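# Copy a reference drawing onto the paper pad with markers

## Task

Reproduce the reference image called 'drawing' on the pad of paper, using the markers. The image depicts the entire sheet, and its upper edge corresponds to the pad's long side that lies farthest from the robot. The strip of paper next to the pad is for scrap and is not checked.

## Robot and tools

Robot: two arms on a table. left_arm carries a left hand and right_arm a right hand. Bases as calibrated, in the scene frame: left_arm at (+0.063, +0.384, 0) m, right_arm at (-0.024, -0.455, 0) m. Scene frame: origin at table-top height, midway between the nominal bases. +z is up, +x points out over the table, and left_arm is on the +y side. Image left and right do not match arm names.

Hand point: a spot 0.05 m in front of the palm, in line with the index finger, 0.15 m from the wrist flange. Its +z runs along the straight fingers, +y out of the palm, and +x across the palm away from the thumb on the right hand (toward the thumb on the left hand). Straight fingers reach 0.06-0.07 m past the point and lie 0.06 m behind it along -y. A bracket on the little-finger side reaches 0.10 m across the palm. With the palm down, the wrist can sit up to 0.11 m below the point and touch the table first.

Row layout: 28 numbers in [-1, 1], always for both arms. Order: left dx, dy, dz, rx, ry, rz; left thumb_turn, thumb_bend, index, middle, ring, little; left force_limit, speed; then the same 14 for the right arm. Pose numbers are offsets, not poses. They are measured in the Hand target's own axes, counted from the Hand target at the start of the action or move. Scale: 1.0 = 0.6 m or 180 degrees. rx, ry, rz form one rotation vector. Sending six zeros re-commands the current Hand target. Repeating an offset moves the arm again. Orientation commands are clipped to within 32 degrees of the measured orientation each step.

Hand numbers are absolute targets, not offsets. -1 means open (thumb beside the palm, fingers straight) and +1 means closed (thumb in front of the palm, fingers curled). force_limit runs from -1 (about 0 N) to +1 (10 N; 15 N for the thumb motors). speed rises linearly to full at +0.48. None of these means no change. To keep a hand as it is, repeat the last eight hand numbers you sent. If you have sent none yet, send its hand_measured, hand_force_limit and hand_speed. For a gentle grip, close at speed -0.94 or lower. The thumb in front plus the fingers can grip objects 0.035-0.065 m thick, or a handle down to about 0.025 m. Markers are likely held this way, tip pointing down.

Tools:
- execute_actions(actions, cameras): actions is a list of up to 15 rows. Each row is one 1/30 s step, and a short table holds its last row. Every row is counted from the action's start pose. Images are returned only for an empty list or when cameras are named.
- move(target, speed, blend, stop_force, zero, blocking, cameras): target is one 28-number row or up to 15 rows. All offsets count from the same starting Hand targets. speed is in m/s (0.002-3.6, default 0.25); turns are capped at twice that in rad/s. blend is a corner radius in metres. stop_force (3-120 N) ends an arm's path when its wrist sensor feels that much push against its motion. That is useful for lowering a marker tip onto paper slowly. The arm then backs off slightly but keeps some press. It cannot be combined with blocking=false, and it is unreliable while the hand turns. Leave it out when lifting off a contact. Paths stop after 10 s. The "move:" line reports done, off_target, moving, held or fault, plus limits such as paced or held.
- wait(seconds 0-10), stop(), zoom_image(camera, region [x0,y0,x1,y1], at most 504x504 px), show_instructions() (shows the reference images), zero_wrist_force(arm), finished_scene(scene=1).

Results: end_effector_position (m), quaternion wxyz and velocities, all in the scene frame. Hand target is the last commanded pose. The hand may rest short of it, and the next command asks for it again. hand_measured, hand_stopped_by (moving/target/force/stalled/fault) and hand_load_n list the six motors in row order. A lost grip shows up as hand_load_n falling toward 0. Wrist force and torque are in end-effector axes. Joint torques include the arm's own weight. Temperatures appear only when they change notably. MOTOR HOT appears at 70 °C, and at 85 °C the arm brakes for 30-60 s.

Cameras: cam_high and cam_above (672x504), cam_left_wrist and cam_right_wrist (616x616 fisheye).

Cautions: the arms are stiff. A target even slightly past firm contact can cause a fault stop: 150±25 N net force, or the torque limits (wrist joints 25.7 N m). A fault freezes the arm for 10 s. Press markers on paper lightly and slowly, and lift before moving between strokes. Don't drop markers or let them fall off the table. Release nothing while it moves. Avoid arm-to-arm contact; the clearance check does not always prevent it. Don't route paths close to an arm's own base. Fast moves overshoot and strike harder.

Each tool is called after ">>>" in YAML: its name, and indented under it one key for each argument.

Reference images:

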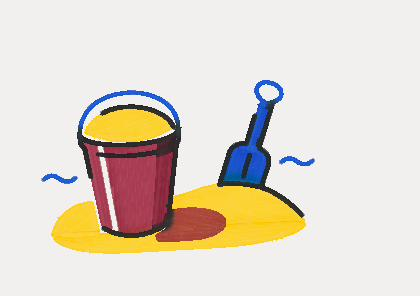

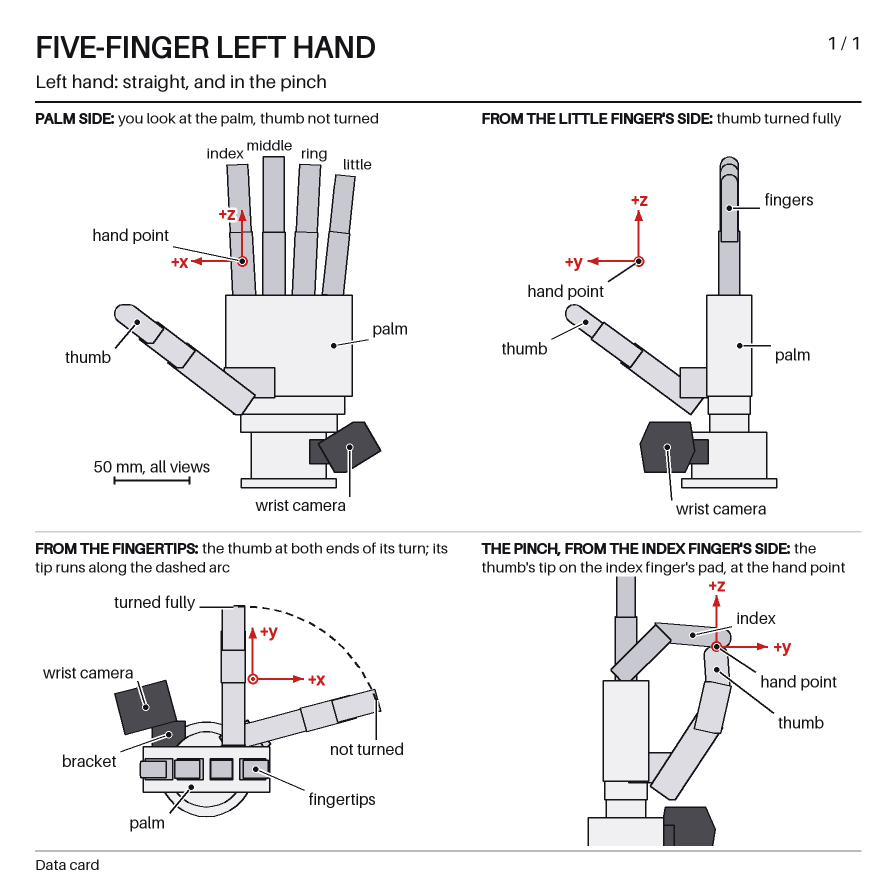

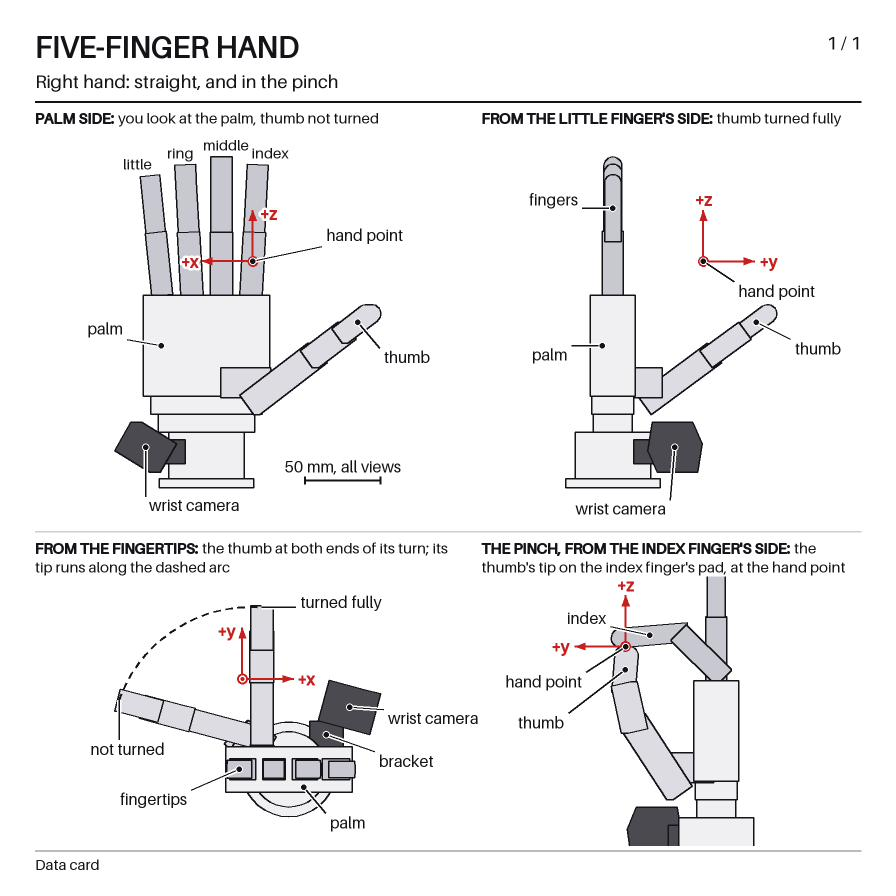

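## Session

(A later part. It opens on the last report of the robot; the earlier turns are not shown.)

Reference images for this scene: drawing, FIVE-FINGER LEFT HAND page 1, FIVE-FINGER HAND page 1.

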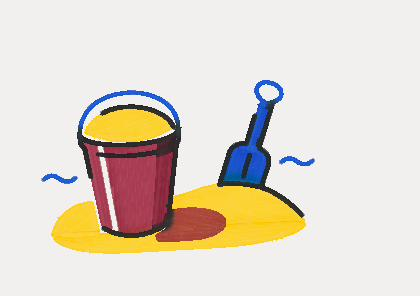

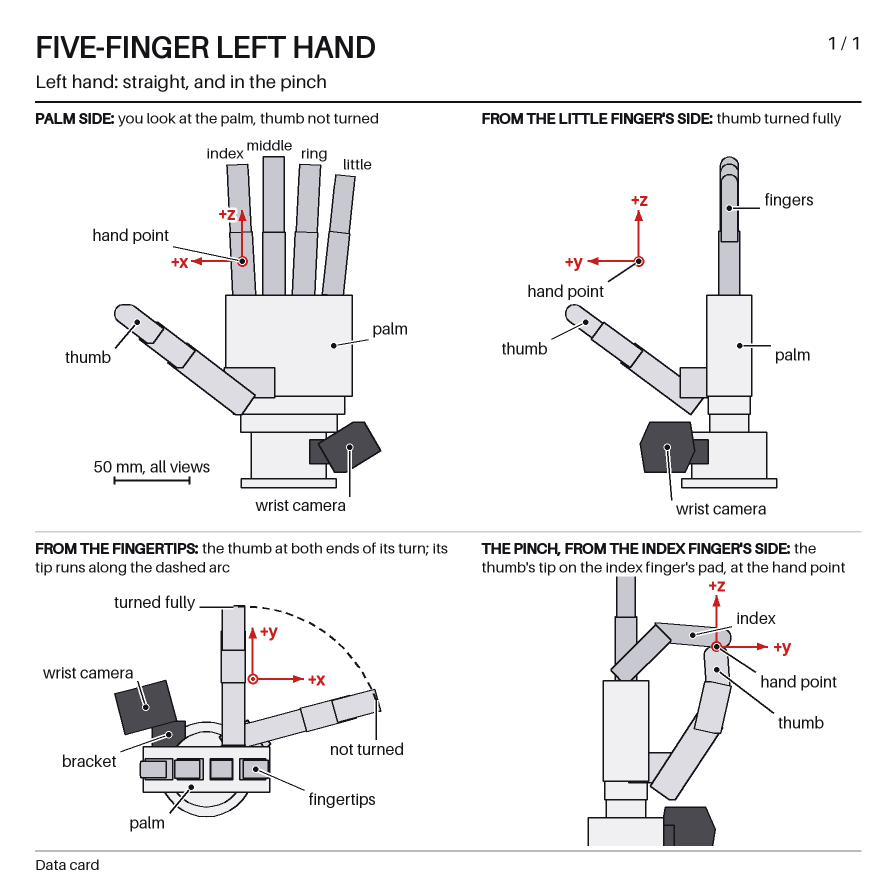

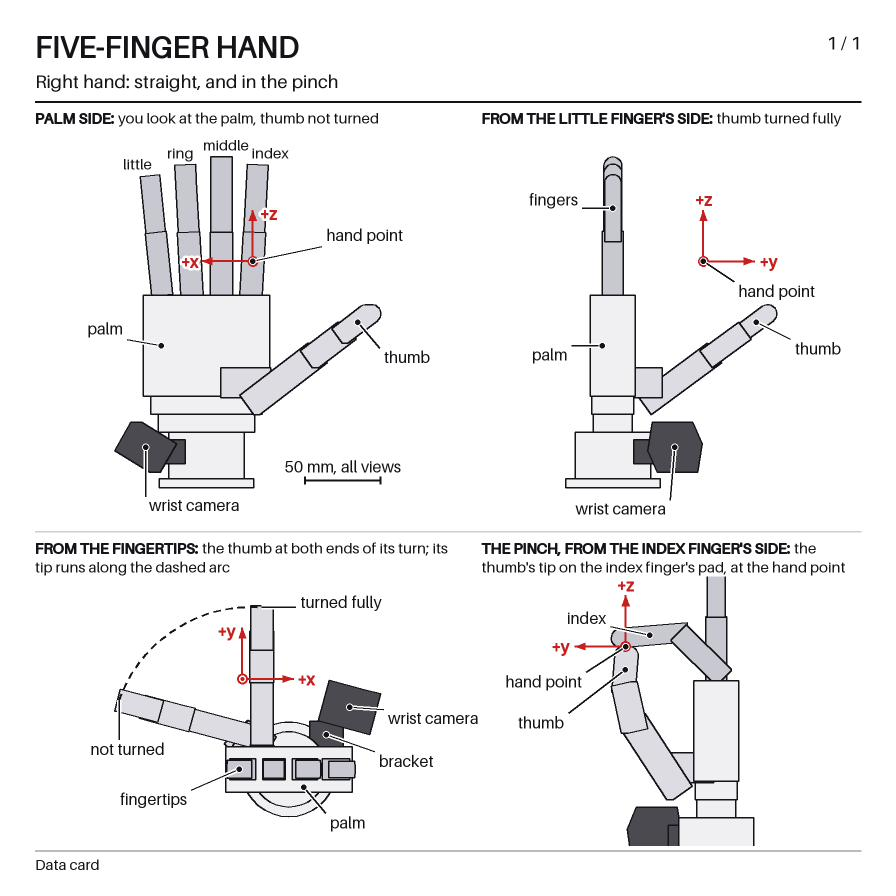

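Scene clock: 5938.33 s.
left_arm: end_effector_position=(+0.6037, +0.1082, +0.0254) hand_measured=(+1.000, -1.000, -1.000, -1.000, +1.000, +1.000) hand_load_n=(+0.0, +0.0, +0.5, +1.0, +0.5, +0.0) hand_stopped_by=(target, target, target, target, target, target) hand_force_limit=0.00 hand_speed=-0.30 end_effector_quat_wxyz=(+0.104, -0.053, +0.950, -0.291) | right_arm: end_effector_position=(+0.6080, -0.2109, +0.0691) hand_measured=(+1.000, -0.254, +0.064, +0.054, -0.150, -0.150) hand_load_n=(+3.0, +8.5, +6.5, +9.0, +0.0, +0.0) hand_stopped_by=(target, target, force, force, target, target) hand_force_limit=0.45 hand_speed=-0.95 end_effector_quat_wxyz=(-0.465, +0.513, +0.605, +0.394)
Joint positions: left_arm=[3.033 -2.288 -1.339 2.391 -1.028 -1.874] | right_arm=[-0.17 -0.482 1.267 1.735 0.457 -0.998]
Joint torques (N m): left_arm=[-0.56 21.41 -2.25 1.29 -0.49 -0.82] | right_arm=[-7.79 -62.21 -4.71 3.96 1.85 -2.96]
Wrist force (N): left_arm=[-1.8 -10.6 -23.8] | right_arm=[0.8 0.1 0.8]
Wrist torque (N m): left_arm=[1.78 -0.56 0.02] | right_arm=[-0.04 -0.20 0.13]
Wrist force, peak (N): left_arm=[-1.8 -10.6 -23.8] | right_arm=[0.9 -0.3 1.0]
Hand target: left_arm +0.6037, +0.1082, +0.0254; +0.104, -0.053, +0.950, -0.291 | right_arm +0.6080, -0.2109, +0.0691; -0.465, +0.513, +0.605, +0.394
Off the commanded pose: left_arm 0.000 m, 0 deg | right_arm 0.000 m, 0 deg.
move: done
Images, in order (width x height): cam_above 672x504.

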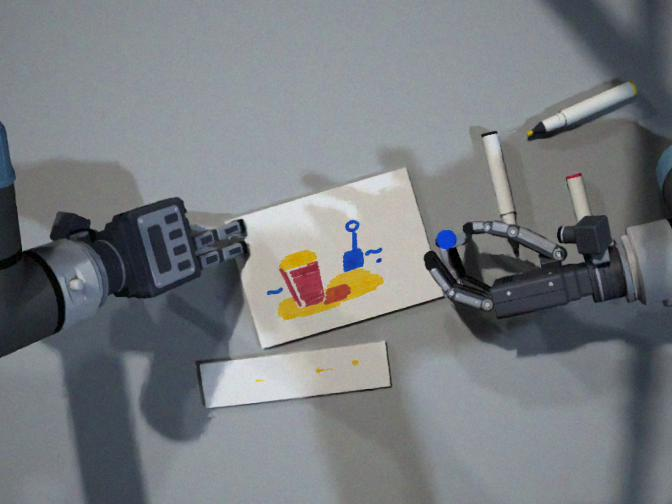

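>>> move:
  target: [-0.0002,-0.00063,-0.0009,0,0,0,1,-1,-1,-1,1,1,0,-0.3,0,0,0,0,0,0,1,-0.25,0.52,0.52,-0.15,-0.15,0.45,-0.95]
  speed: 0.005

Scene clock: 5947.90 s.
left_arm: end_effector_position=(+0.6037, +0.1082, +0.0260) hand_measured=(+1.000, -1.000, -1.000, -1.000, +1.000, +1.000) hand_load_n=(+0.0, +0.0, +0.5, +0.5, +0.0, +0.0) hand_stopped_by=(target, target, target, target, target, target) hand_force_limit=0.00 hand_speed=-0.30 end_effector_quat_wxyz=(+0.104, -0.053, +0.950, -0.291) | right_arm: end_effector_position=(+0.6080, -0.2109, +0.0691) hand_measured=(+1.000, -0.254, +0.064, +0.054, -0.150, -0.150) hand_load_n=(+3.0, +9.0, +6.0, +9.0, +0.0, +0.0) hand_stopped_by=(target, target, force, force, target, target) hand_force_limit=0.45 hand_speed=-0.95 end_effector_quat_wxyz=(-0.465, +0.513, +0.605, +0.394)
Joint positions: left_arm=[3.033 -2.287 -1.339 2.39 -1.028 -1.874] | right_arm=[-0.17 -0.482 1.267 1.735 0.457 -0.998]
Joint torques (N m): left_arm=[5.66 52.28 23.16 -3.14 -2.06 0.83] | right_arm=[-8.77 -61.1 -4.97 4.09 1.85 -2.88]
Wrist force (N): left_arm=[-1.2 -6.2 -10.4] | right_arm=[0.8 -0.2 0.6]
Wrist torque (N m): left_arm=[0.92 -0.35 0.01] | right_arm=[-0.09 -0.19 0.11]
Wrist force, peak (N): left_arm=[-2.3 -11.2 -25.2] | right_arm=[0.9 -0.2 1.1]
Hand target: left_arm +0.6037, +0.1082, +0.0261; +0.104, -0.053, +0.950, -0.291 | right_arm +0.6080, -0.2109, +0.0691; -0.465, +0.513, +0.605, +0.394
Off the commanded pose: left_arm 0.000 m, 0 deg | right_arm 0.000 m, 0 deg.
move: done

>>> move:
  target:
    - [0,0,0,0,0,0,1,-1,-1,-1,1,1,0,-0.3,0.092571,0.024139,0.342931,0,0,0,1,-0.25,0.52,0.52,-0.15,-0.15,0.45,-0.95]
    - [0,0,0,0,0,0,1,-1,-1,-1,1,1,0,-0.3,0.084522,0.024139,0.345088,0,0,0,1,-0.25,0.52,0.52,-0.15,-0.15,0.45,-0.95]
    - [0,0,0,0,0,0,1,-1,-1,-1,1,1,0,-0.3,0.084336,0.034938,0.344022,0,0,0,1,-0.25,0.52,0.52,-0.15,-0.15,0.45,-0.95]
    - [0,0,0,0,0,0,1,-1,-1,-1,1,1,0,-0.3,0.083248,0.043401,0.339673,0,0,0,1,-0.25,0.52,0.52,-0.15,-0.15,0.45,-0.95]
    - [0,0,0,0,0,0,1,-1,-1,-1,1,1,0,-0.3,0.081483,0.050333,0.332858,0,0,0,1,-0.25,0.52,0.52,-0.15,-0.15,0.45,-0.95]
    - [0,0,0,0,0,0,1,-1,-1,-1,1,1,0,-0.3,0.078836,0.055747,0.322801,0,0,0,1,-0.25,0.52,0.52,-0.15,-0.15,0.45,-0.95]
    - [0,0,0,0,0,0,1,-1,-1,-1,1,1,0,-0.3,0.075709,0.058768,0.311041,0,0,0,1,-0.25,0.52,0.52,-0.15,-0.15,0.45,-0.95]
    - [0,0,0,0,0,0,1,-1,-1,-1,1,1,0,-0.3,0.072537,0.059722,0.299184,0,0,0,1,-0.25,0.52,0.52,-0.15,-0.15,0.45,-0.95]
    - [0,0,0,0,0,0,1,-1,-1,-1,1,1,0,-0.3,0.069713,0.057303,0.288746,0,0,0,1,-0.25,0.52,0.52,-0.15,-0.15,0.45,-0.95]
    - [0,0,0,0,0,0,1,-1,-1,-1,1,1,0,-0.3,0.067057,0.05278,0.279,0,0,0,1,-0.25,0.52,0.52,-0.15,-0.15,0.45,-0.95]
    - [0,0,0,0,0,0,1,-1,-1,-1,1,1,0,-0.3,0.065196,0.045642,0.27231,0,0,0,1,-0.25,0.52,0.52,-0.15,-0.15,0.45,-0.95]
    - [0,0,0,0,0,0,1,-1,-1,-1,1,1,0,-0.3,0.06395,0.037569,0.267945,0,0,0,1,-0.25,0.52,0.52,-0.15,-0.15,0.45,-0.95]
    - [0,0,0,0,0,0,1,-1,-1,-1,1,1,0,-0.3,0.063449,0.02937,0.266358,0,0,0,1,-0.25,0.52,0.52,-0.15,-0.15,0.45,-0.95]
    - [0,0,0,0,0,0,1,-1,-1,-1,1,1,0,-0.3,0.071498,0.02937,0.264201,0,0,0,1,-0.25,0.52,0.52,-0.15,-0.15,0.45,-0.95]
    - [0,0,0,0,0,0,1,-1,-1,-1,1,1,0,-0.3,0,0,0,0,0,0,1,-0.25,0.52,0.52,-0.15,-0.15,0.45,-0.95]
  speed: [0.25,0.015,0.045,0.045,0.045,0.045,0.045,0.045,0.045,0.045,0.045,0.045,0.045,0.03,0.25]
  blend: [0,0,0.0008,0.0008,0.0008,0.0008,0.0008,0.0008,0.0008,0.0008,0.0008,0.0008,0.0008,0.002,0]
  cameras: ["cam_above"]

>>> zoom_image:
  camera: "cam_above"
  region: [240, 200, 400, 330]

>>> zoom_image:
  camera: "cam_above"
  region: [240, 320, 300, 365]

>>> zoom_image:
  camera: "cam_above"
  region: [380, 150, 450, 202]

Scene clock: 6123.30 s.
left_arm: end_effector_position=(+0.6037, +0.1082, +0.0261) hand_measured=(+1.000, -1.000, -1.000, -1.000, +1.000, +1.000) hand_load_n=(+0.0, +0.0, +0.5, +1.0, +0.0, +0.0) hand_stopped_by=(target, target, target, target, target, target) hand_force_limit=0.00 hand_speed=-0.30 end_effector_quat_wxyz=(+0.104, -0.053, +0.950, -0.291) | right_arm: end_effector_position=(+0.6079, -0.2108, +0.0691) hand_measured=(+1.000, -0.254, +0.064, +0.054, -0.150, -0.150) hand_load_n=(+2.5, +9.0, +6.0, +9.0, +0.0, +0.0) hand_stopped_by=(target, target, force, force, target, target) hand_force_limit=0.45 hand_speed=-0.95 end_effector_quat_wxyz=(-0.465, +0.513, +0.605, +0.394)
Joint positions: left_arm=[3.033 -2.287 -1.339 2.39 -1.028 -1.874] | right_arm=[-0.17 -0.482 1.267 1.735 0.457 -0.998]
Joint torques (N m): left_arm=[10.48 52.65 23.19 -0.06 0.54 1.42] | right_arm=[-6.67 -44.63 -24.23 1.57 -1.75 -0.69]
Wrist force (N): left_arm=[-0.5 -5.5 -9.4] | right_arm=[0.9 -0.3 0.8]
Wrist torque (N m): left_arm=[0.88 -0.35 0.04] | right_arm=[-0.11 -0.21 0.11]
Wrist force, peak (N): left_arm=[-0.8 -6.4 -10.0] | right_arm=[0.1 0.3 2.3]
Hand target: left_arm +0.6037, +0.1082, +0.0261; +0.104, -0.053, +0.950, -0.291 | right_arm +0.6080, -0.2109, +0.0691; -0.465, +0.513, +0.605, +0.394
Off the commanded pose: left_arm 0.000 m, 0 deg | right_arm 0.000 m, 0 deg.
move: done
Images, in order (width x height): cam_above 672x504.

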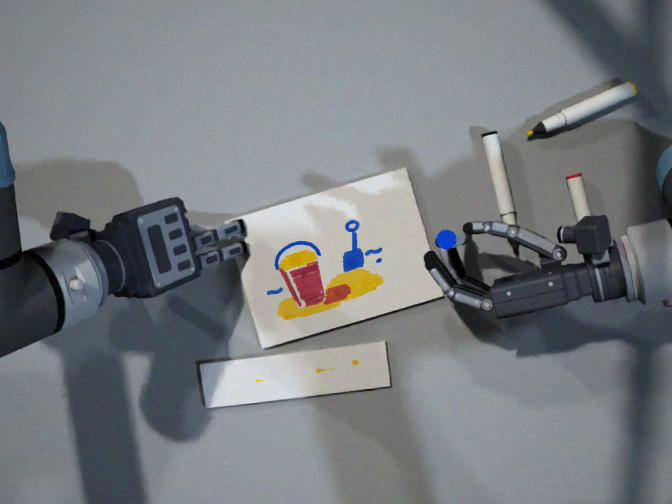

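Scaled by 3.150.

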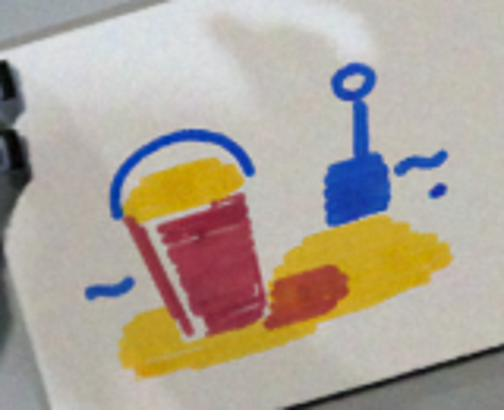

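Scaled by 8.400.

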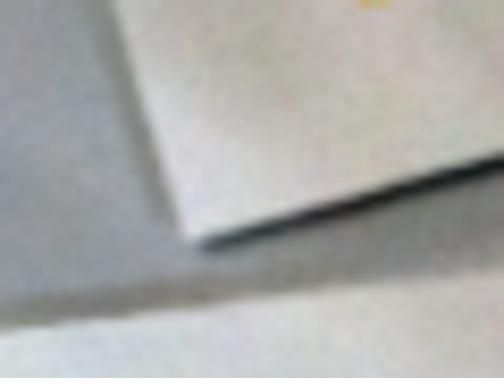

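Scaled by 7.200.

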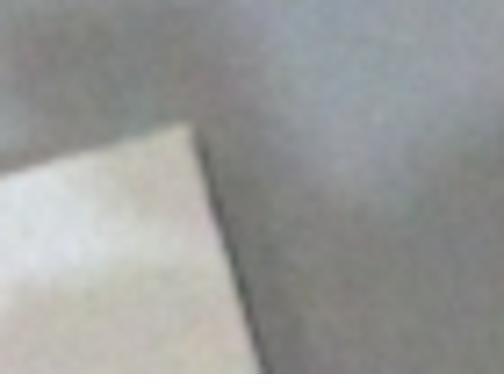

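>>> move:
  target: [0,0,0,0,0,0,1,-1,-1,-1,1,1,0,-0.3,0.14489,0,-0.03882,0,0,0.5,1,-0.25,0.52,0.52,-0.15,-0.15,0.45,-0.95]
  speed: 0.3

>>> move:
  target: [0,0,0,0,0,0,1,-1,-1,-1,1,1,0,-0.3,0,0,0,-0.0278,0,0,1,-0.25,0.52,0.52,-0.15,-0.15,0.45,-0.95]

>>> move:
  target: [0,0,0,0,0,0,1,-1,-1,-1,1,1,0,-0.3,0.2838,0.0208,0.133,0,0.4414,0.1607,1,-0.25,0.52,0.52,-0.15,-0.15,0.45,-0.95]
  speed: 0.3
  cameras: ["cam_above","cam_right_wrist"]

Scene clock: 6210.23 s.
left_arm: end_effector_position=(+0.6037, +0.1082, +0.0261) hand_measured=(+1.000, -1.000, -1.000, -1.000, +1.000, +1.000) hand_load_n=(+0.0, +0.0, +0.0, +1.0, +0.0, +0.0) hand_stopped_by=(target, target, target, target, target, target) hand_force_limit=0.00 hand_speed=-0.30 end_effector_quat_wxyz=(+0.104, -0.053, +0.950, -0.291) | right_arm: end_effector_position=(+0.6081, -0.2110, +0.1590) hand_measured=(+1.000, -0.254, +0.064, +0.054, -0.150, -0.150) hand_load_n=(+3.0, +9.0, +6.0, +9.0, +0.0, +0.0) hand_stopped_by=(target, target, force, force, target, target) hand_force_limit=0.45 hand_speed=-0.95 end_effector_quat_wxyz=(-0.607, +0.790, +0.065, -0.051)
Joint positions: left_arm=[3.033 -2.287 -1.339 2.39 -1.028 -1.874] | right_arm=[-0.111 -0.44 0.801 2.08 0.41 0.659]
Joint torques (N m): left_arm=[10.54 52.6 23.72 -0.03 0.38 1.43] | right_arm=[2.36 -67.93 -12.78 1.52 1.93 0.78]
Wrist force (N): left_arm=[-0.6 -5.8 -9.4] | right_arm=[-1.0 0.2 0.0]
Wrist torque (N m): left_arm=[0.84 -0.34 0.04] | right_arm=[-0.09 0.16 -0.06]
Wrist force, peak (N): left_arm=[-1.0 -5.9 -9.8] | right_arm=[1.1 -0.3 0.9]
Hand target: left_arm +0.6037, +0.1082, +0.0261; +0.104, -0.053, +0.950, -0.291 | right_arm +0.6081, -0.2111, +0.1591; -0.607, +0.790, +0.065, -0.051
Off the commanded pose: left_arm 0.000 m, 0 deg | right_arm 0.000 m, 0 deg.
move: done

Scene clock: 6211.10 s.
left_arm: end_effector_position=(+0.6037, +0.1082, +0.0261) hand_measured=(+1.000, -1.000, -1.000, -1.000, +1.000, +1.000) hand_load_n=(+0.0, +0.0, +0.5, +0.5, +0.0, +0.0) hand_stopped_by=(target, target, target, target, target, target) hand_force_limit=0.00 hand_speed=-0.30 end_effector_quat_wxyz=(+0.104, -0.053, +0.950, -0.291) | right_arm: end_effector_position=(+0.6081, -0.2110, +0.1590) hand_measured=(+1.000, -0.254, +0.064, +0.054, -0.150, -0.150) hand_load_n=(+3.0, +9.0, +6.0, +9.0, +0.0, +0.0) hand_stopped_by=(target, target, force, force, target, target) hand_force_limit=0.45 hand_speed=-0.95 end_effector_quat_wxyz=(-0.572, +0.816, +0.067, -0.048)
Joint positions: left_arm=[3.033 -2.287 -1.339 2.39 -1.028 -1.874] | right_arm=[-0.095 -0.438 0.712 1.99 0.458 0.826]
Joint torques (N m): left_arm=[11.26 52.73 25 -0.07 0.27 1.47] | right_arm=[-7.15 -68.55 -12 4.46 -4.02 -1.28]
Wrist force (N): left_arm=[-0.7 -5.6 -9.6] | right_arm=[-0.9 0.2 0.1]
Wrist torque (N m): left_arm=[0.88 -0.34 0.03] | right_arm=[-0.04 0.16 -0.01]
Wrist force, peak (N): left_arm=[-0.8 -6.0 -9.6] | right_arm=[-1.0 0.8 -0.1]
Hand target: left_arm +0.6037, +0.1082, +0.0261; +0.104, -0.053, +0.950, -0.291 | right_arm +0.6081, -0.2111, +0.1591; -0.572, +0.816, +0.067, -0.048
Off the commanded pose: left_arm 0.000 m, 0 deg | right_arm 0.000 m, 0 deg.
move: done

Scene clock: 6214.10 s.
left_arm: end_effector_position=(+0.6037, +0.1082, +0.0261) hand_measured=(+1.000, -1.000, -1.000, -1.000, +1.000, +1.000) hand_load_n=(+0.0, +0.0, +0.5, +0.5, +0.0, +0.0) hand_stopped_by=(target, target, target, target, target, target) hand_force_limit=0.00 hand_speed=-0.30 end_effector_quat_wxyz=(+0.104, -0.053, +0.950, -0.291) | right_arm: end_effector_position=(+0.7643, -0.1132, +0.1199) hand_measured=(+1.000, -0.254, +0.064, +0.054, -0.150, -0.150) hand_load_n=(+3.0, +9.0, +6.0, +9.0, +0.0, +0.0) hand_stopped_by=(target, target, force, force, target, target) hand_force_limit=0.45 hand_speed=-0.95 end_effector_quat_wxyz=(-0.455, +0.649, -0.500, +0.348)
Joint positions: left_arm=[3.033 -2.287 -1.339 2.39 -1.028 -1.874] | right_arm=[0.246 -0.824 1.132 0.043 1.514 3.123]
Joint torques (N m): left_arm=[11.63 52.06 22.85 -0.01 0.36 1.49] | right_arm=[1.25 -59.19 -17.42 -3.11 2.76 -1.5]
Wrist force (N): left_arm=[-0.8 -5.7 -9.4] | right_arm=[-0.8 0.5 0.0]
Wrist torque (N m): left_arm=[0.85 -0.31 0.02] | right_arm=[-0.02 0.17 0.03]
Wrist force, peak (N): left_arm=[-0.8 -5.9 -9.7] | right_arm=[-1.5 1.0 0.3]
Hand target: left_arm +0.6037, +0.1082, +0.0261; +0.104, -0.053, +0.950, -0.291 | right_arm +0.7643, -0.1132, +0.1200; -0.455, +0.649, -0.500, +0.349
Off the commanded pose: left_arm 0.000 m, 0 deg | right_arm 0.000 m, 0 deg.
move: done
camera_calibration:
cam_right_wrist: T_world_to_cam=[[-0.247947, -0.383246, -0.889744, 0.241675], [-0.770256, 0.635012, -0.0588742, 0.662726], [0.587561, 0.670733, -0.452646, -0.205246], [0, 0, 0, 1]] pos_world=[0.690985, -0.190552, 0.161143]
Images, in order (width x height): cam_above 672x504, cam_right_wrist 616x616.

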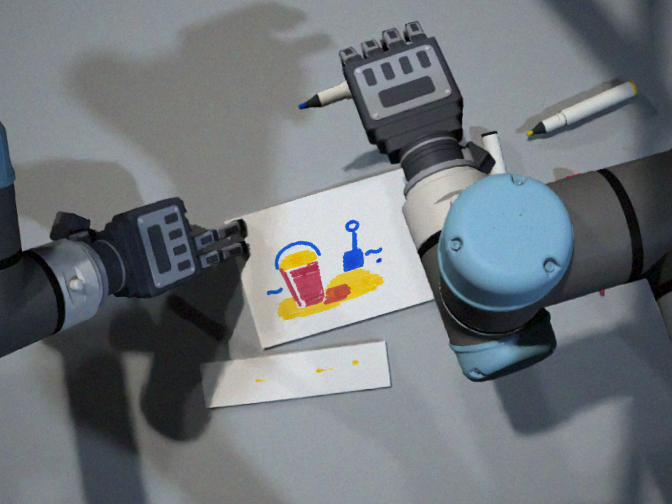

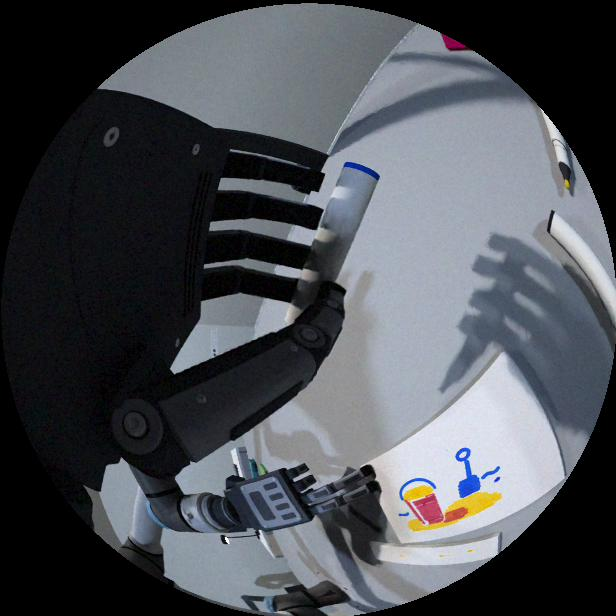

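>>> move:
  target: [0,0,0,0,0,0,1,-1,-1,-1,1,1,0,-0.3,0,0.1331,0.04845,0,0,0,1,-0.25,0.52,0.52,-0.15,-0.15,0.45,-0.95]
  speed: 0.12

>>> move:
  target: [0,0,0,0,0,0,1,-1,-1,-1,1,1,0,-0.3,0,0.0313,0.0114,0,0,0,1,-0.25,0.52,0.52,-0.15,-0.15,0.45,-0.95]
  speed: 0.012
  stop_force: 3
  cameras: ["cam_right_wrist","cam_above"]

Scene clock: 6226.20 s.
left_arm: end_effector_position=(+0.6037, +0.1082, +0.0261) hand_measured=(+1.000, -1.000, -1.000, -1.000, +1.000, +1.000) hand_load_n=(+0.0, +0.0, +0.5, +0.5, +0.0, +0.0) hand_stopped_by=(target, target, target, target, target, target) hand_force_limit=0.00 hand_speed=-0.30 end_effector_quat_wxyz=(+0.104, -0.053, +0.950, -0.291) | right_arm: end_effector_position=(+0.7642, -0.1131, +0.0349) hand_measured=(+1.000, -0.254, +0.064, +0.054, -0.150, -0.150) hand_load_n=(+3.0, +9.0, +6.0, +9.0, +0.0, +0.0) hand_stopped_by=(target, target, force, force, target, target) hand_force_limit=0.45 hand_speed=-0.95 end_effector_quat_wxyz=(-0.455, +0.649, -0.500, +0.349)
Joint positions: left_arm=[3.033 -2.287 -1.339 2.39 -1.028 -1.874] | right_arm=[0.246 -0.742 1.215 -0.123 1.515 3.123]
Joint torques (N m): left_arm=[10.58 52.48 23.07 -0.1 0.37 1.56] | right_arm=[7.94 -58.61 -30.97 0.9 2.71 2.46]
Wrist force (N): left_arm=[-0.5 -5.9 -9.3] | right_arm=[-0.9 0.5 0.0]
Wrist torque (N m): left_arm=[0.82 -0.34 0.05] | right_arm=[-0.01 0.18 0.01]
Wrist force, peak (N): left_arm=[-0.9 -6.1 -9.7] | right_arm=[-1.0 1.5 0.1]
Hand target: left_arm +0.6037, +0.1082, +0.0261; +0.104, -0.053, +0.950, -0.291 | right_arm +0.7642, -0.1131, +0.0350; -0.455, +0.649, -0.500, +0.349
Off the commanded pose: left_arm 0.000 m, 0 deg | right_arm 0.000 m, 0 deg.
move: done

Scene clock: 6228.67 s.
left_arm: end_effector_position=(+0.6037, +0.1082, +0.0261) hand_measured=(+1.000, -1.000, -1.000, -1.000, +1.000, +1.000) hand_load_n=(+0.0, +0.0, +0.5, +0.5, +0.0, +0.0) hand_stopped_by=(target, target, target, target, target, target) hand_force_limit=0.00 hand_speed=-0.30 end_effector_quat_wxyz=(+0.104, -0.053, +0.950, -0.291) | right_arm: end_effector_position=(+0.7642, -0.1130, +0.0192) hand_measured=(+1.000, -0.254, +0.064, +0.054, -0.150, -0.150) hand_load_n=(+3.0, +9.0, +6.5, +8.5, +0.0, +0.0) hand_stopped_by=(target, target, force, force, target, target) hand_force_limit=0.45 hand_speed=-0.95 end_effector_quat_wxyz=(-0.455, +0.649, -0.500, +0.349)
Joint positions: left_arm=[3.033 -2.287 -1.339 2.39 -1.028 -1.874] | right_arm=[0.246 -0.723 1.226 -0.152 1.515 3.123]
Joint torques (N m): left_arm=[10.12 52.94 23.46 -0.02 0.22 1.51] | right_arm=[6.45 -58.67 -27.69 2.36 2.79 2.63]
Wrist force (N): left_arm=[-0.5 -5.8 -9.2] | right_arm=[-0.9 -4.0 -1.8]
Wrist torque (N m): left_arm=[0.84 -0.34 0.05] | right_arm=[0.00 0.22 -0.14]
Wrist force, peak (N): left_arm=[-0.6 -6.0 -9.7] | right_arm=[-1.4 -9.2 -5.0]
Hand target: left_arm +0.6037, +0.1082, +0.0261; +0.104, -0.053, +0.950, -0.291 | right_arm +0.7642, -0.1130, +0.0192; -0.455, +0.649, -0.500, +0.349 (not the last commanded pose)
Off the commanded pose: left_arm 0.000 m, 0 deg | right_arm 0.004 m, 0 deg.
move: contact (right_arm)
camera_calibration:
cam_right_wrist: T_world_to_cam=[[-0.247856, -0.38322, -0.889781, 0.151985], [-0.770055, 0.635236, -0.059085, 0.656504], [0.587863, 0.670535, -0.452548, -0.251201], [0, 0, 0, 1]] pos_world=[0.690887, -0.190352, 0.0603427]
Images, in order (width x height): cam_above 672x504, cam_right_wrist 616x616.

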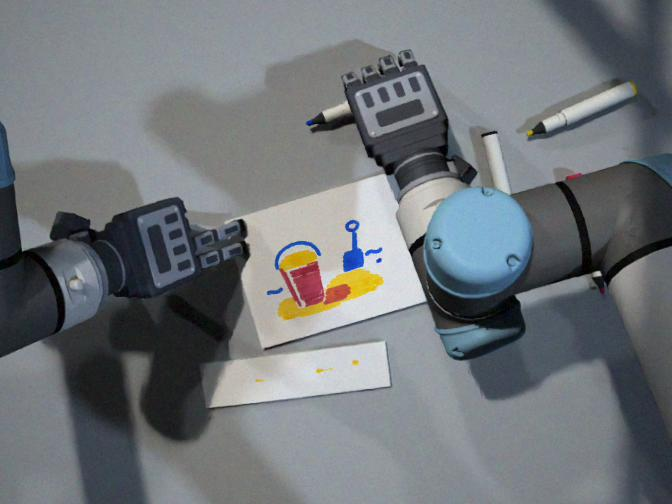

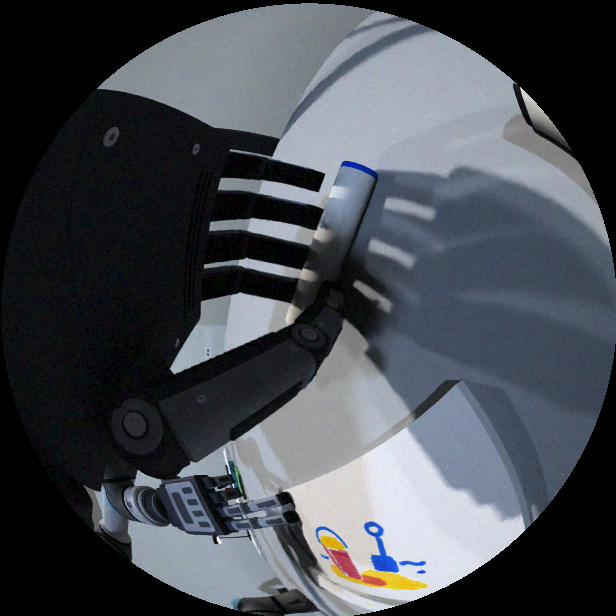

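>>> move:
  target: [0,0,0,0,0,0,1,-1,-1,-1,1,1,0,-0.3,0,0,0,0,0,0,1,-0.25,-0.02,-0.02,-0.15,-0.15,0.45,-0.9]

>>> move:
  target: [0,0,0,0,0,0,1,-1,-1,-1,1,1,0,-0.3,0,0,0,0,0,0,1,-0.25,-0.5,-0.5,-0.5,-0.5,0.45,-0.6]

>>> move:
  target: [0,0,0,0,0,0,1,-1,-1,-1,1,1,0,-0.3,0,-0.2349,-0.0855,0,0,0,1,-0.25,-0.5,-0.5,-0.5,-0.5,0.45,-0.6]
  speed: 0.1
  cameras: ["cam_right_wrist","cam_above"]

Scene clock: 6242.73 s.
left_arm: end_effector_position=(+0.6037, +0.1082, +0.0261) hand_measured=(+1.000, -1.000, -1.000, -1.000, +1.000, +1.000) hand_load_n=(+0.0, +0.0, +0.5, +0.5, +0.5, +0.0) hand_stopped_by=(target, target, target, target, target, target) hand_force_limit=0.00 hand_speed=-0.30 end_effector_quat_wxyz=(+0.104, -0.053, +0.950, -0.291) | right_arm: end_effector_position=(+0.7642, -0.1130, +0.0192) hand_measured=(+1.000, -0.250, -0.020, -0.020, -0.150, -0.150) hand_load_n=(+0.0, +0.0, +0.0, +0.0, +0.0, +0.0) hand_stopped_by=(target, target, target, target, target, target) hand_force_limit=0.45 hand_speed=-0.90 end_effector_quat_wxyz=(-0.455, +0.649, -0.500, +0.349)
Joint positions: left_arm=[3.033 -2.287 -1.339 2.39 -1.028 -1.874] | right_arm=[0.246 -0.723 1.226 -0.152 1.515 3.123]
Joint torques (N m): left_arm=[10.81 52.48 23.66 -0.05 0.3 1.43] | right_arm=[-0.26 -58.74 -27.57 -0.49 2.43 2.1]
Wrist force (N): left_arm=[-0.5 -5.6 -9.2] | right_arm=[-1.0 0.2 0.1]
Wrist torque (N m): left_arm=[0.86 -0.35 0.05] | right_arm=[-0.04 0.18 0.00]
Wrist force, peak (N): left_arm=[-0.4 -5.6 -9.9] | right_arm=[-1.0 -3.4 -4.0]
Hand target: left_arm +0.6037, +0.1082, +0.0261; +0.104, -0.053, +0.950, -0.291 | right_arm +0.7642, -0.1130, +0.0192; -0.455, +0.649, -0.500, +0.349
Off the commanded pose: left_arm 0.000 m, 0 deg | right_arm 0.000 m, 0 deg.
move: done

Scene clock: 6243.43 s.
left_arm: end_effector_position=(+0.6037, +0.1082, +0.0261) hand_measured=(+1.000, -1.000, -1.000, -1.000, +1.000, +1.000) hand_load_n=(+0.0, +0.0, +0.0, +0.5, +0.5, +0.0) hand_stopped_by=(target, target, target, target, target, target) hand_force_limit=0.00 hand_speed=-0.30 end_effector_quat_wxyz=(+0.104, -0.053, +0.950, -0.291) | right_arm: end_effector_position=(+0.7642, -0.1130, +0.0192) hand_measured=(+1.000, -0.250, -0.500, -0.500, -0.500, -0.500) hand_load_n=(+0.0, +0.5, +0.0, +0.0, +0.0, +0.0) hand_stopped_by=(target, target, target, target, target, target) hand_force_limit=0.45 hand_speed=-0.60 end_effector_quat_wxyz=(-0.455, +0.649, -0.500, +0.349)
Joint positions: left_arm=[3.033 -2.287 -1.339 2.39 -1.028 -1.874] | right_arm=[0.246 -0.723 1.226 -0.152 1.515 3.123]
Joint torques (N m): left_arm=[10.63 52.58 23.44 -0.2 0.37 1.6] | right_arm=[-0.98 -58.89 -27.13 -0.97 2.26 1.91]
Wrist force (N): left_arm=[-0.3 -5.7 -9.2] | right_arm=[-0.6 0.2 -0.4]
Wrist torque (N m): left_arm=[0.84 -0.39 0.07] | right_arm=[-0.01 0.15 0.03]
Wrist force, peak (N): left_arm=[-0.4 -5.9 -9.6] | right_arm=[-0.9 0.4 -0.4]
Hand target: left_arm +0.6037, +0.1082, +0.0261; +0.104, -0.053, +0.950, -0.291 | right_arm +0.7642, -0.1130, +0.0192; -0.455, +0.649, -0.500, +0.349
Off the commanded pose: left_arm 0.000 m, 0 deg | right_arm 0.000 m, 0 deg.
move: done

Scene clock: 6245.37 s.
left_arm: end_effector_position=(+0.6037, +0.1082, +0.0261) hand_measured=(+1.000, -1.000, -1.000, -1.000, +1.000, +1.000) hand_load_n=(+0.5, +0.0, +0.0, +0.5, +0.0, +0.5) hand_stopped_by=(target, target, target, target, target, target) hand_force_limit=0.00 hand_speed=-0.30 end_effector_quat_wxyz=(+0.104, -0.053, +0.950, -0.291) | right_arm: end_effector_position=(+0.7644, -0.1133, +0.1692) hand_measured=(+1.000, -0.250, -0.500, -0.500, -0.500, -0.500) hand_load_n=(+0.0, +0.5, +0.0, +0.0, +0.0, +0.0) hand_stopped_by=(target, target, target, target, target, target) hand_force_limit=0.45 hand_speed=-0.60 end_effector_quat_wxyz=(-0.455, +0.649, -0.500, +0.349)
Joint positions: left_arm=[3.033 -2.287 -1.339 2.39 -1.028 -1.874] | right_arm=[0.246 -0.857 1.059 0.148 1.515 3.123]
Joint torques (N m): left_arm=[10.65 52.89 23.66 0.05 0.28 1.42] | right_arm=[-6.8 -42.4 -15.35 -2.53 -2.5 -2.87]
Wrist force (N): left_arm=[-0.6 -5.9 -9.3] | right_arm=[-0.8 0.4 -0.5]
Wrist torque (N m): left_arm=[0.83 -0.34 0.05] | right_arm=[-0.03 0.18 0.05]
Wrist force, peak (N): left_arm=[-1.0 -5.8 -9.6] | right_arm=[-1.0 1.0 -0.1]
Hand target: left_arm +0.6037, +0.1082, +0.0261; +0.104, -0.053, +0.950, -0.291 | right_arm +0.7644, -0.1133, +0.1691; -0.455, +0.649, -0.500, +0.349
Off the commanded pose: left_arm 0.000 m, 0 deg | right_arm 0.000 m, 0 deg.
move: done
camera_calibration:
cam_right_wrist: T_world_to_cam=[[-0.247698, -0.383175, -0.889844, 0.285389], [-0.770066, 0.635214, -0.0591727, 0.66574], [0.587915, 0.670582, -0.452411, -0.183247], [0, 0, 0, 1]] pos_world=[0.691088, -0.190652, 0.210442]
Images, in order (width x height): cam_above 672x504, cam_right_wrist 616x616.

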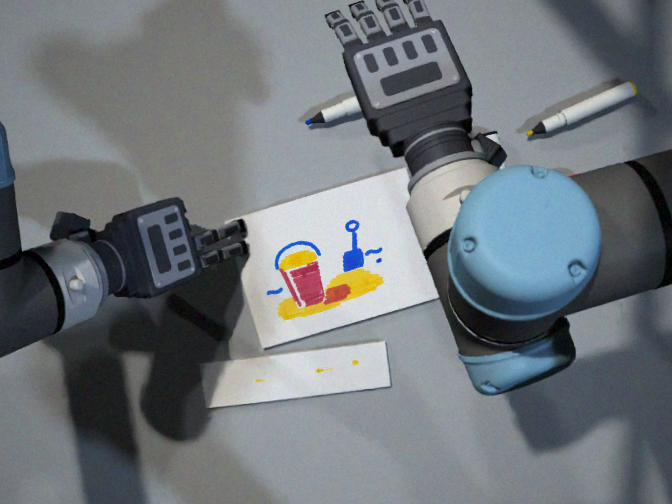

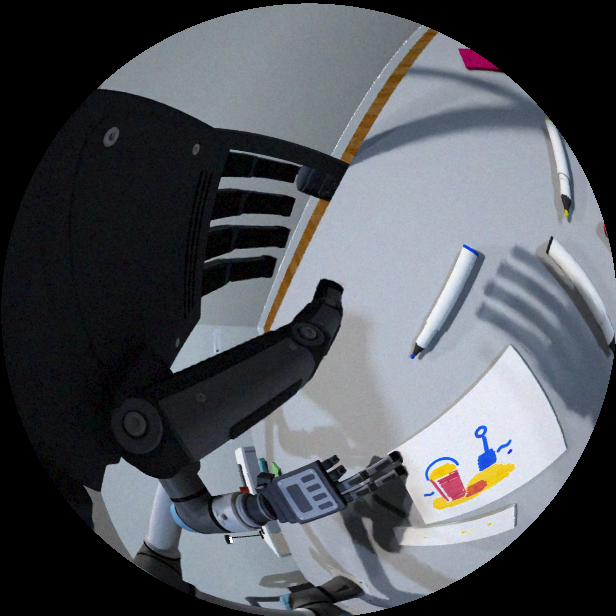

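>>> move:
  target: [0,0,0,0,0,0,1,-1,-1,-1,1,1,0,-0.3,0.2117,0.1672,-0.2201,0,-0.42861,-0.15599,1,-0.25,-1,-1,-1,-1,0.45,-0.6]
  speed: 0.3

>>> move:
  target: [0,0,0,0,0,0,1,-1,-1,-1,1,1,0,-0.3,0,0.1253,0.0456,0,0,0,1,-0.25,-1,-1,-1,-1,0.45,-0.6]
  speed: 0.1
  cameras: ["cam_right_wrist","cam_above"]

Scene clock: 6297.37 s.
left_arm: end_effector_position=(+0.6037, +0.1082, +0.0261) hand_measured=(+1.000, -1.000, -1.000, -1.000, +1.000, +1.000) hand_load_n=(+0.5, -0.5, +0.5, +0.5, +0.5, +0.0) hand_stopped_by=(target, target, target, target, target, target) hand_force_limit=0.00 hand_speed=-0.30 end_effector_quat_wxyz=(+0.104, -0.053, +0.950, -0.291) | right_arm: end_effector_position=(+0.6440, -0.2768, +0.1199) hand_measured=(+1.000, -0.250, -1.000, -1.000, -1.000, -1.000) hand_load_n=(+0.0, +0.0, +0.0, +0.0, -0.5, +0.0) hand_stopped_by=(target, target, target, target, target, target) hand_force_limit=0.45 hand_speed=-0.60 end_effector_quat_wxyz=(-0.573, +0.817, +0.050, -0.036)
Joint positions: left_arm=[3.033 -2.287 -1.339 2.39 -1.028 -1.874] | right_arm=[-0.184 -0.306 0.557 2.079 0.488 0.75]
Joint torques (N m): left_arm=[10.8 53.09 22.68 -0.04 0.15 1.39] | right_arm=[7.83 -67.64 -10.89 4.19 -1.21 -3.04]
Wrist force (N): left_arm=[-0.6 -5.6 -9.4] | right_arm=[-0.9 -0.3 -0.4]
Wrist torque (N m): left_arm=[0.88 -0.34 0.04] | right_arm=[-0.11 0.15 -0.11]
Wrist force, peak (N): left_arm=[-0.6 -6.0 -9.7] | right_arm=[-1.9 0.4 -0.3]
Hand target: left_arm +0.6037, +0.1082, +0.0261; +0.104, -0.053, +0.950, -0.291 | right_arm +0.6440, -0.2767, +0.1199; -0.573, +0.817, +0.050, -0.036
Off the commanded pose: left_arm 0.000 m, 0 deg | right_arm 0.000 m, 0 deg.
move: done

Scene clock: 6298.50 s.
left_arm: end_effector_position=(+0.6037, +0.1082, +0.0261) hand_measured=(+1.000, -1.000, -1.000, -1.000, +1.000, +1.000) hand_load_n=(+0.0, -0.5, +0.5, +0.5, +0.0, +0.0) hand_stopped_by=(target, target, target, target, target, target) hand_force_limit=0.00 hand_speed=-0.30 end_effector_quat_wxyz=(+0.104, -0.053, +0.950, -0.291) | right_arm: end_effector_position=(+0.6439, -0.2766, +0.0399) hand_measured=(+1.000, -0.250, -1.000, -1.000, -1.000, -1.000) hand_load_n=(+0.0, +0.0, +0.0, +0.0, +0.0, +0.0) hand_stopped_by=(target, target, target, target, target, target) hand_force_limit=0.45 hand_speed=-0.60 end_effector_quat_wxyz=(-0.573, +0.817, +0.050, -0.036)
Joint positions: left_arm=[3.033 -2.287 -1.339 2.39 -1.028 -1.874] | right_arm=[-0.184 -0.2 0.549 1.982 0.489 0.75]
Joint torques (N m): left_arm=[11.63 53.05 22.55 -0.11 0.29 1.54] | right_arm=[8.3 -71.03 -13.06 5.27 -1.55 2.53]
Wrist force (N): left_arm=[-0.6 -6.0 -9.4] | right_arm=[-0.5 0.0 -0.5]
Wrist torque (N m): left_arm=[0.82 -0.34 0.05] | right_arm=[-0.04 0.13 -0.05]
Wrist force, peak (N): left_arm=[-0.7 -5.9 -9.6] | right_arm=[-0.7 -1.3 -0.8]
Hand target: left_arm +0.6037, +0.1082, +0.0261; +0.104, -0.053, +0.950, -0.291 | right_arm +0.6439, -0.2766, +0.0399; -0.573, +0.817, +0.050, -0.036
Off the commanded pose: left_arm 0.000 m, 0 deg | right_arm 0.000 m, 0 deg.
move: done
camera_calibration:
cam_right_wrist: T_world_to_cam=[[0.346134, -0.295643, -0.890386, -0.280251], [-0.734973, -0.675302, -0.0614909, 0.284033], [-0.5831, 0.675694, -0.451034, 0.69397], [0, 0, 0, 1]] pos_world=[0.710415, -0.359957, 0.0809379]
Images, in order (width x height): cam_above 672x504, cam_right_wrist 616x616.

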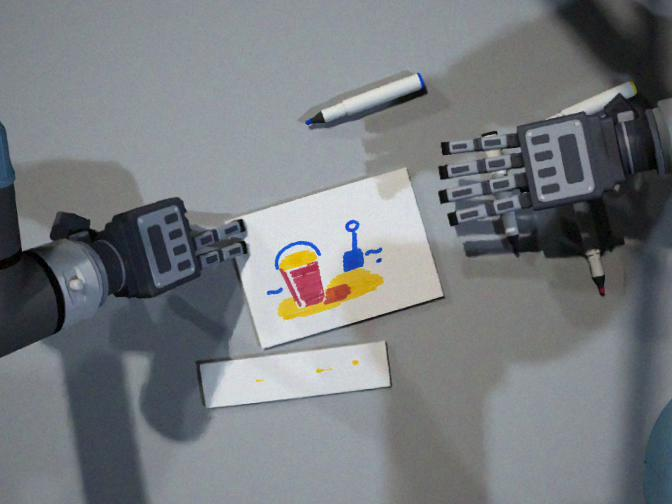

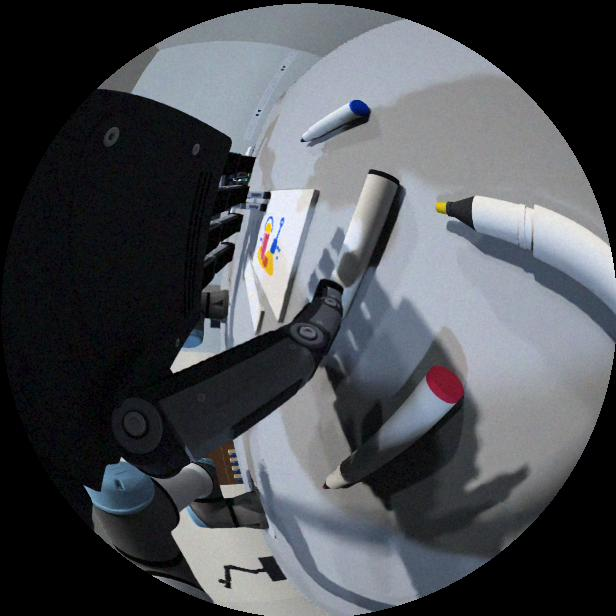

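>>> move:
  target: [0,0,0,0,0,0,1,-1,-1,-1,1,1,0,-0.3,0,0.0251,0.00912,0,0,0,1,-0.25,-1,-1,-1,-1,0.45,-0.6]
  speed: 0.05
  stop_force: 5
  cameras: ["cam_right_wrist"]

Scene clock: 6321.87 s.
left_arm: end_effector_position=(+0.6037, +0.1082, +0.0261) hand_measured=(+1.000, -1.000, -1.000, -1.000, +1.000, +1.000) hand_load_n=(+0.0, +0.0, +0.0, +0.5, +0.0, +0.0) hand_stopped_by=(target, target, target, target, target, target) hand_force_limit=0.00 hand_speed=-0.30 end_effector_quat_wxyz=(+0.104, -0.053, +0.950, -0.291) | right_arm: end_effector_position=(+0.6439, -0.2766, +0.0239) hand_measured=(+1.000, -0.250, -1.000, -1.000, -1.000, -1.000) hand_load_n=(+0.0, +0.0, +0.0, +0.0, +0.0, +0.0) hand_stopped_by=(target, target, target, target, target, target) hand_force_limit=0.45 hand_speed=-0.60 end_effector_quat_wxyz=(-0.573, +0.817, +0.050, -0.036)
Joint positions: left_arm=[3.033 -2.287 -1.339 2.39 -1.028 -1.874] | right_arm=[-0.184 -0.175 0.539 1.967 0.488 0.75]
Joint torques (N m): left_arm=[9.94 53.33 23.03 -0.04 0.15 1.36] | right_arm=[5.59 -71.72 -9.96 4.97 -3.6 0.29]
Wrist force (N): left_arm=[-0.6 -5.6 -9.8] | right_arm=[-0.8 -0.4 -0.2]
Wrist torque (N m): left_arm=[0.90 -0.35 0.04] | right_arm=[-0.11 0.16 -0.07]
Wrist force, peak (N): left_arm=[-0.6 -6.1 -9.7] | right_arm=[-0.8 -0.6 -0.7]
Hand target: left_arm +0.6037, +0.1082, +0.0261; +0.104, -0.053, +0.950, -0.291 | right_arm +0.6439, -0.2766, +0.0239; -0.573, +0.817, +0.050, -0.036
Off the commanded pose: left_arm 0.000 m, 0 deg | right_arm 0.000 m, 0 deg.
move: done
camera_calibration:
cam_right_wrist: T_world_to_cam=[[0.345967, -0.295502, -0.890497, -0.294375], [-0.734989, -0.675288, -0.0614631, 0.282984], [-0.583179, 0.67577, -0.450818, 0.686718], [0, 0, 0, 1]] pos_world=[0.710314, -0.359956, 0.0648376]
Images, in order (width x height): cam_right_wrist 616x616.

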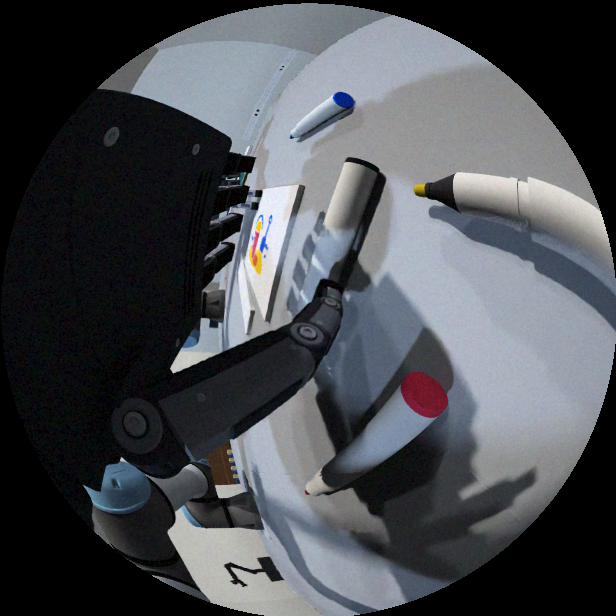

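>>> move:
  target: [0,0,0,0,0,0,1,-1,-1,-1,1,1,0,-0.3,0,0.0102,0.0037,0,0,0,1,-0.25,-1,-1,-1,-1,0.45,-0.6]
  speed: 0.02
  stop_force: 4

>>> move:
  target: [0,0,0,0,0,0,1,-1,-1,-1,1,1,0,-0.3,0,0,0,0,0,0,1,-0.25,-0.3,-0.3,-0.3,-0.3,-0.3,-0.5]

>>> move:
  target: [0,0,0,0,0,0,1,-1,-1,-1,1,1,0,-0.3,0,0,0,0,0,0,1,-0.25,0.4,0.4,-0.3,-0.3,-0.3,-0.92]
  cameras: ["cam_right_wrist"]

Scene clock: 6339.90 s.
left_arm: end_effector_position=(+0.6037, +0.1082, +0.0261) hand_measured=(+1.000, -1.000, -1.000, -1.000, +1.000, +1.000) hand_load_n=(+0.0, +0.0, +0.0, +0.5, +0.0, +0.5) hand_stopped_by=(target, target, target, target, target, target) hand_force_limit=0.00 hand_speed=-0.30 end_effector_quat_wxyz=(+0.104, -0.053, +0.950, -0.291) | right_arm: end_effector_position=(+0.6438, -0.2766, +0.0174) hand_measured=(+1.000, -0.250, -1.000, -1.000, -1.000, -1.000) hand_load_n=(+0.0, +0.0, +0.0, +0.0, +0.0, +0.0) hand_stopped_by=(target, target, target, target, target, target) hand_force_limit=0.45 hand_speed=-0.60 end_effector_quat_wxyz=(-0.573, +0.817, +0.050, -0.036)
Joint positions: left_arm=[3.033 -2.287 -1.339 2.39 -1.028 -1.874] | right_arm=[-0.184 -0.164 0.534 1.961 0.488 0.75]
Joint torques (N m): left_arm=[9.53 52.94 23.53 -0.24 0.17 1.4] | right_arm=[8.34 -71.13 -14.84 4.05 -3.54 2.94]
Wrist force (N): left_arm=[-0.5 -5.6 -9.1] | right_arm=[-0.7 -0.1 -0.4]
Wrist torque (N m): left_arm=[0.85 -0.33 0.04] | right_arm=[-0.07 0.15 -0.06]
Wrist force, peak (N): left_arm=[-0.7 -5.9 -9.7] | right_arm=[-1.1 -0.4 -0.3]
Hand target: left_arm +0.6037, +0.1082, +0.0261; +0.104, -0.053, +0.950, -0.291 | right_arm +0.6438, -0.2766, +0.0174; -0.573, +0.817, +0.050, -0.036
Off the commanded pose: left_arm 0.000 m, 0 deg | right_arm 0.000 m, 0 deg.
move: done

Scene clock: 6340.70 s.
left_arm: end_effector_position=(+0.6037, +0.1082, +0.0261) hand_measured=(+1.000, -1.000, -1.000, -1.000, +1.000, +1.000) hand_load_n=(+0.0, +0.0, +0.0, +0.5, +0.0, +0.0) hand_stopped_by=(target, target, target, target, target, target) hand_force_limit=0.00 hand_speed=-0.30 end_effector_quat_wxyz=(+0.104, -0.053, +0.950, -0.291) | right_arm: end_effector_position=(+0.6438, -0.2766, +0.0174) hand_measured=(+1.000, -0.250, -0.300, -0.300, -0.300, -0.300) hand_load_n=(+0.0, +0.0, +0.0, +0.0, +0.0, +0.0) hand_stopped_by=(target, target, target, target, target, target) hand_force_limit=-0.30 hand_speed=-0.50 end_effector_quat_wxyz=(-0.573, +0.817, +0.050, -0.036)
Joint positions: left_arm=[3.033 -2.287 -1.339 2.39 -1.028 -1.874] | right_arm=[-0.184 -0.164 0.534 1.961 0.488 0.75]
Joint torques (N m): left_arm=[11.31 53.93 23.19 -0.07 0.04 1.54] | right_arm=[6.96 -71.52 -14.67 4.05 -3.18 2.68]
Wrist force (N): left_arm=[-0.6 -5.9 -9.4] | right_arm=[-0.8 -0.2 -0.8]
Wrist torque (N m): left_arm=[0.83 -0.33 0.05] | right_arm=[-0.06 0.18 -0.07]
Wrist force, peak (N): left_arm=[-0.8 -6.2 -9.3] | right_arm=[-0.8 -0.2 -0.8]
Hand target: left_arm +0.6037, +0.1082, +0.0261; +0.104, -0.053, +0.950, -0.291 | right_arm +0.6438, -0.2766, +0.0174; -0.573, +0.817, +0.050, -0.036
Off the commanded pose: left_arm 0.000 m, 0 deg | right_arm 0.000 m, 0 deg.
move: done

Scene clock: 6342.53 s.
left_arm: end_effector_position=(+0.6037, +0.1082, +0.0261) hand_measured=(+1.000, -1.000, -1.000, -1.000, +1.000, +1.000) hand_load_n=(+0.0, +0.0, +0.5, +0.5, +0.0, +0.5) hand_stopped_by=(target, target, target, target, target, target) hand_force_limit=0.00 hand_speed=-0.30 end_effector_quat_wxyz=(+0.104, -0.053, +0.950, -0.291) | right_arm: end_effector_position=(+0.6438, -0.2766, +0.0174) hand_measured=(+1.000, -0.250, +0.050, -0.114, -0.300, -0.300) hand_load_n=(-1.0, +2.0, +4.0, +4.0, +0.0, +0.0) hand_stopped_by=(target, target, force, force, target, target) hand_force_limit=-0.30 hand_speed=-0.92 end_effector_quat_wxyz=(-0.573, +0.817, +0.050, -0.036)
Joint positions: left_arm=[3.033 -2.287 -1.339 2.39 -1.028 -1.874] | right_arm=[-0.184 -0.164 0.534 1.961 0.488 0.75]
Joint torques (N m): left_arm=[10.53 53.01 23.14 -0.23 0.07 1.44] | right_arm=[4.46 -61.29 -13.82 2.69 -1.54 2.66]
Wrist force (N): left_arm=[-0.6 -5.5 -9.2] | right_arm=[-0.6 -6.1 0.4]
Wrist torque (N m): left_arm=[0.87 -0.33 0.03] | right_arm=[0.03 0.06 -0.14]
Wrist force, peak (N): left_arm=[-0.6 -6.0 -9.7] | right_arm=[-1.1 -6.3 0.5]
Hand target: left_arm +0.6037, +0.1082, +0.0261; +0.104, -0.053, +0.950, -0.291 | right_arm +0.6438, -0.2766, +0.0174; -0.573, +0.817, +0.050, -0.036
Off the commanded pose: left_arm 0.000 m, 0 deg | right_arm 0.000 m, 0 deg.
move: done
camera_calibration:
cam_right_wrist: T_world_to_cam=[[0.345967, -0.295502, -0.890497, -0.300164], [-0.734989, -0.675288, -0.0614631, 0.282585], [-0.583179, 0.67577, -0.450818, 0.683788], [0, 0, 0, 1]] pos_world=[0.710314, -0.359956, 0.0583376]
Images, in order (width x height): cam_right_wrist 616x616.

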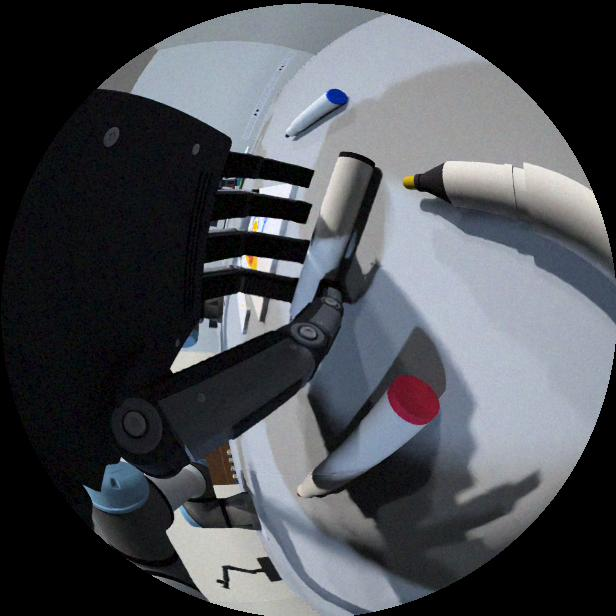

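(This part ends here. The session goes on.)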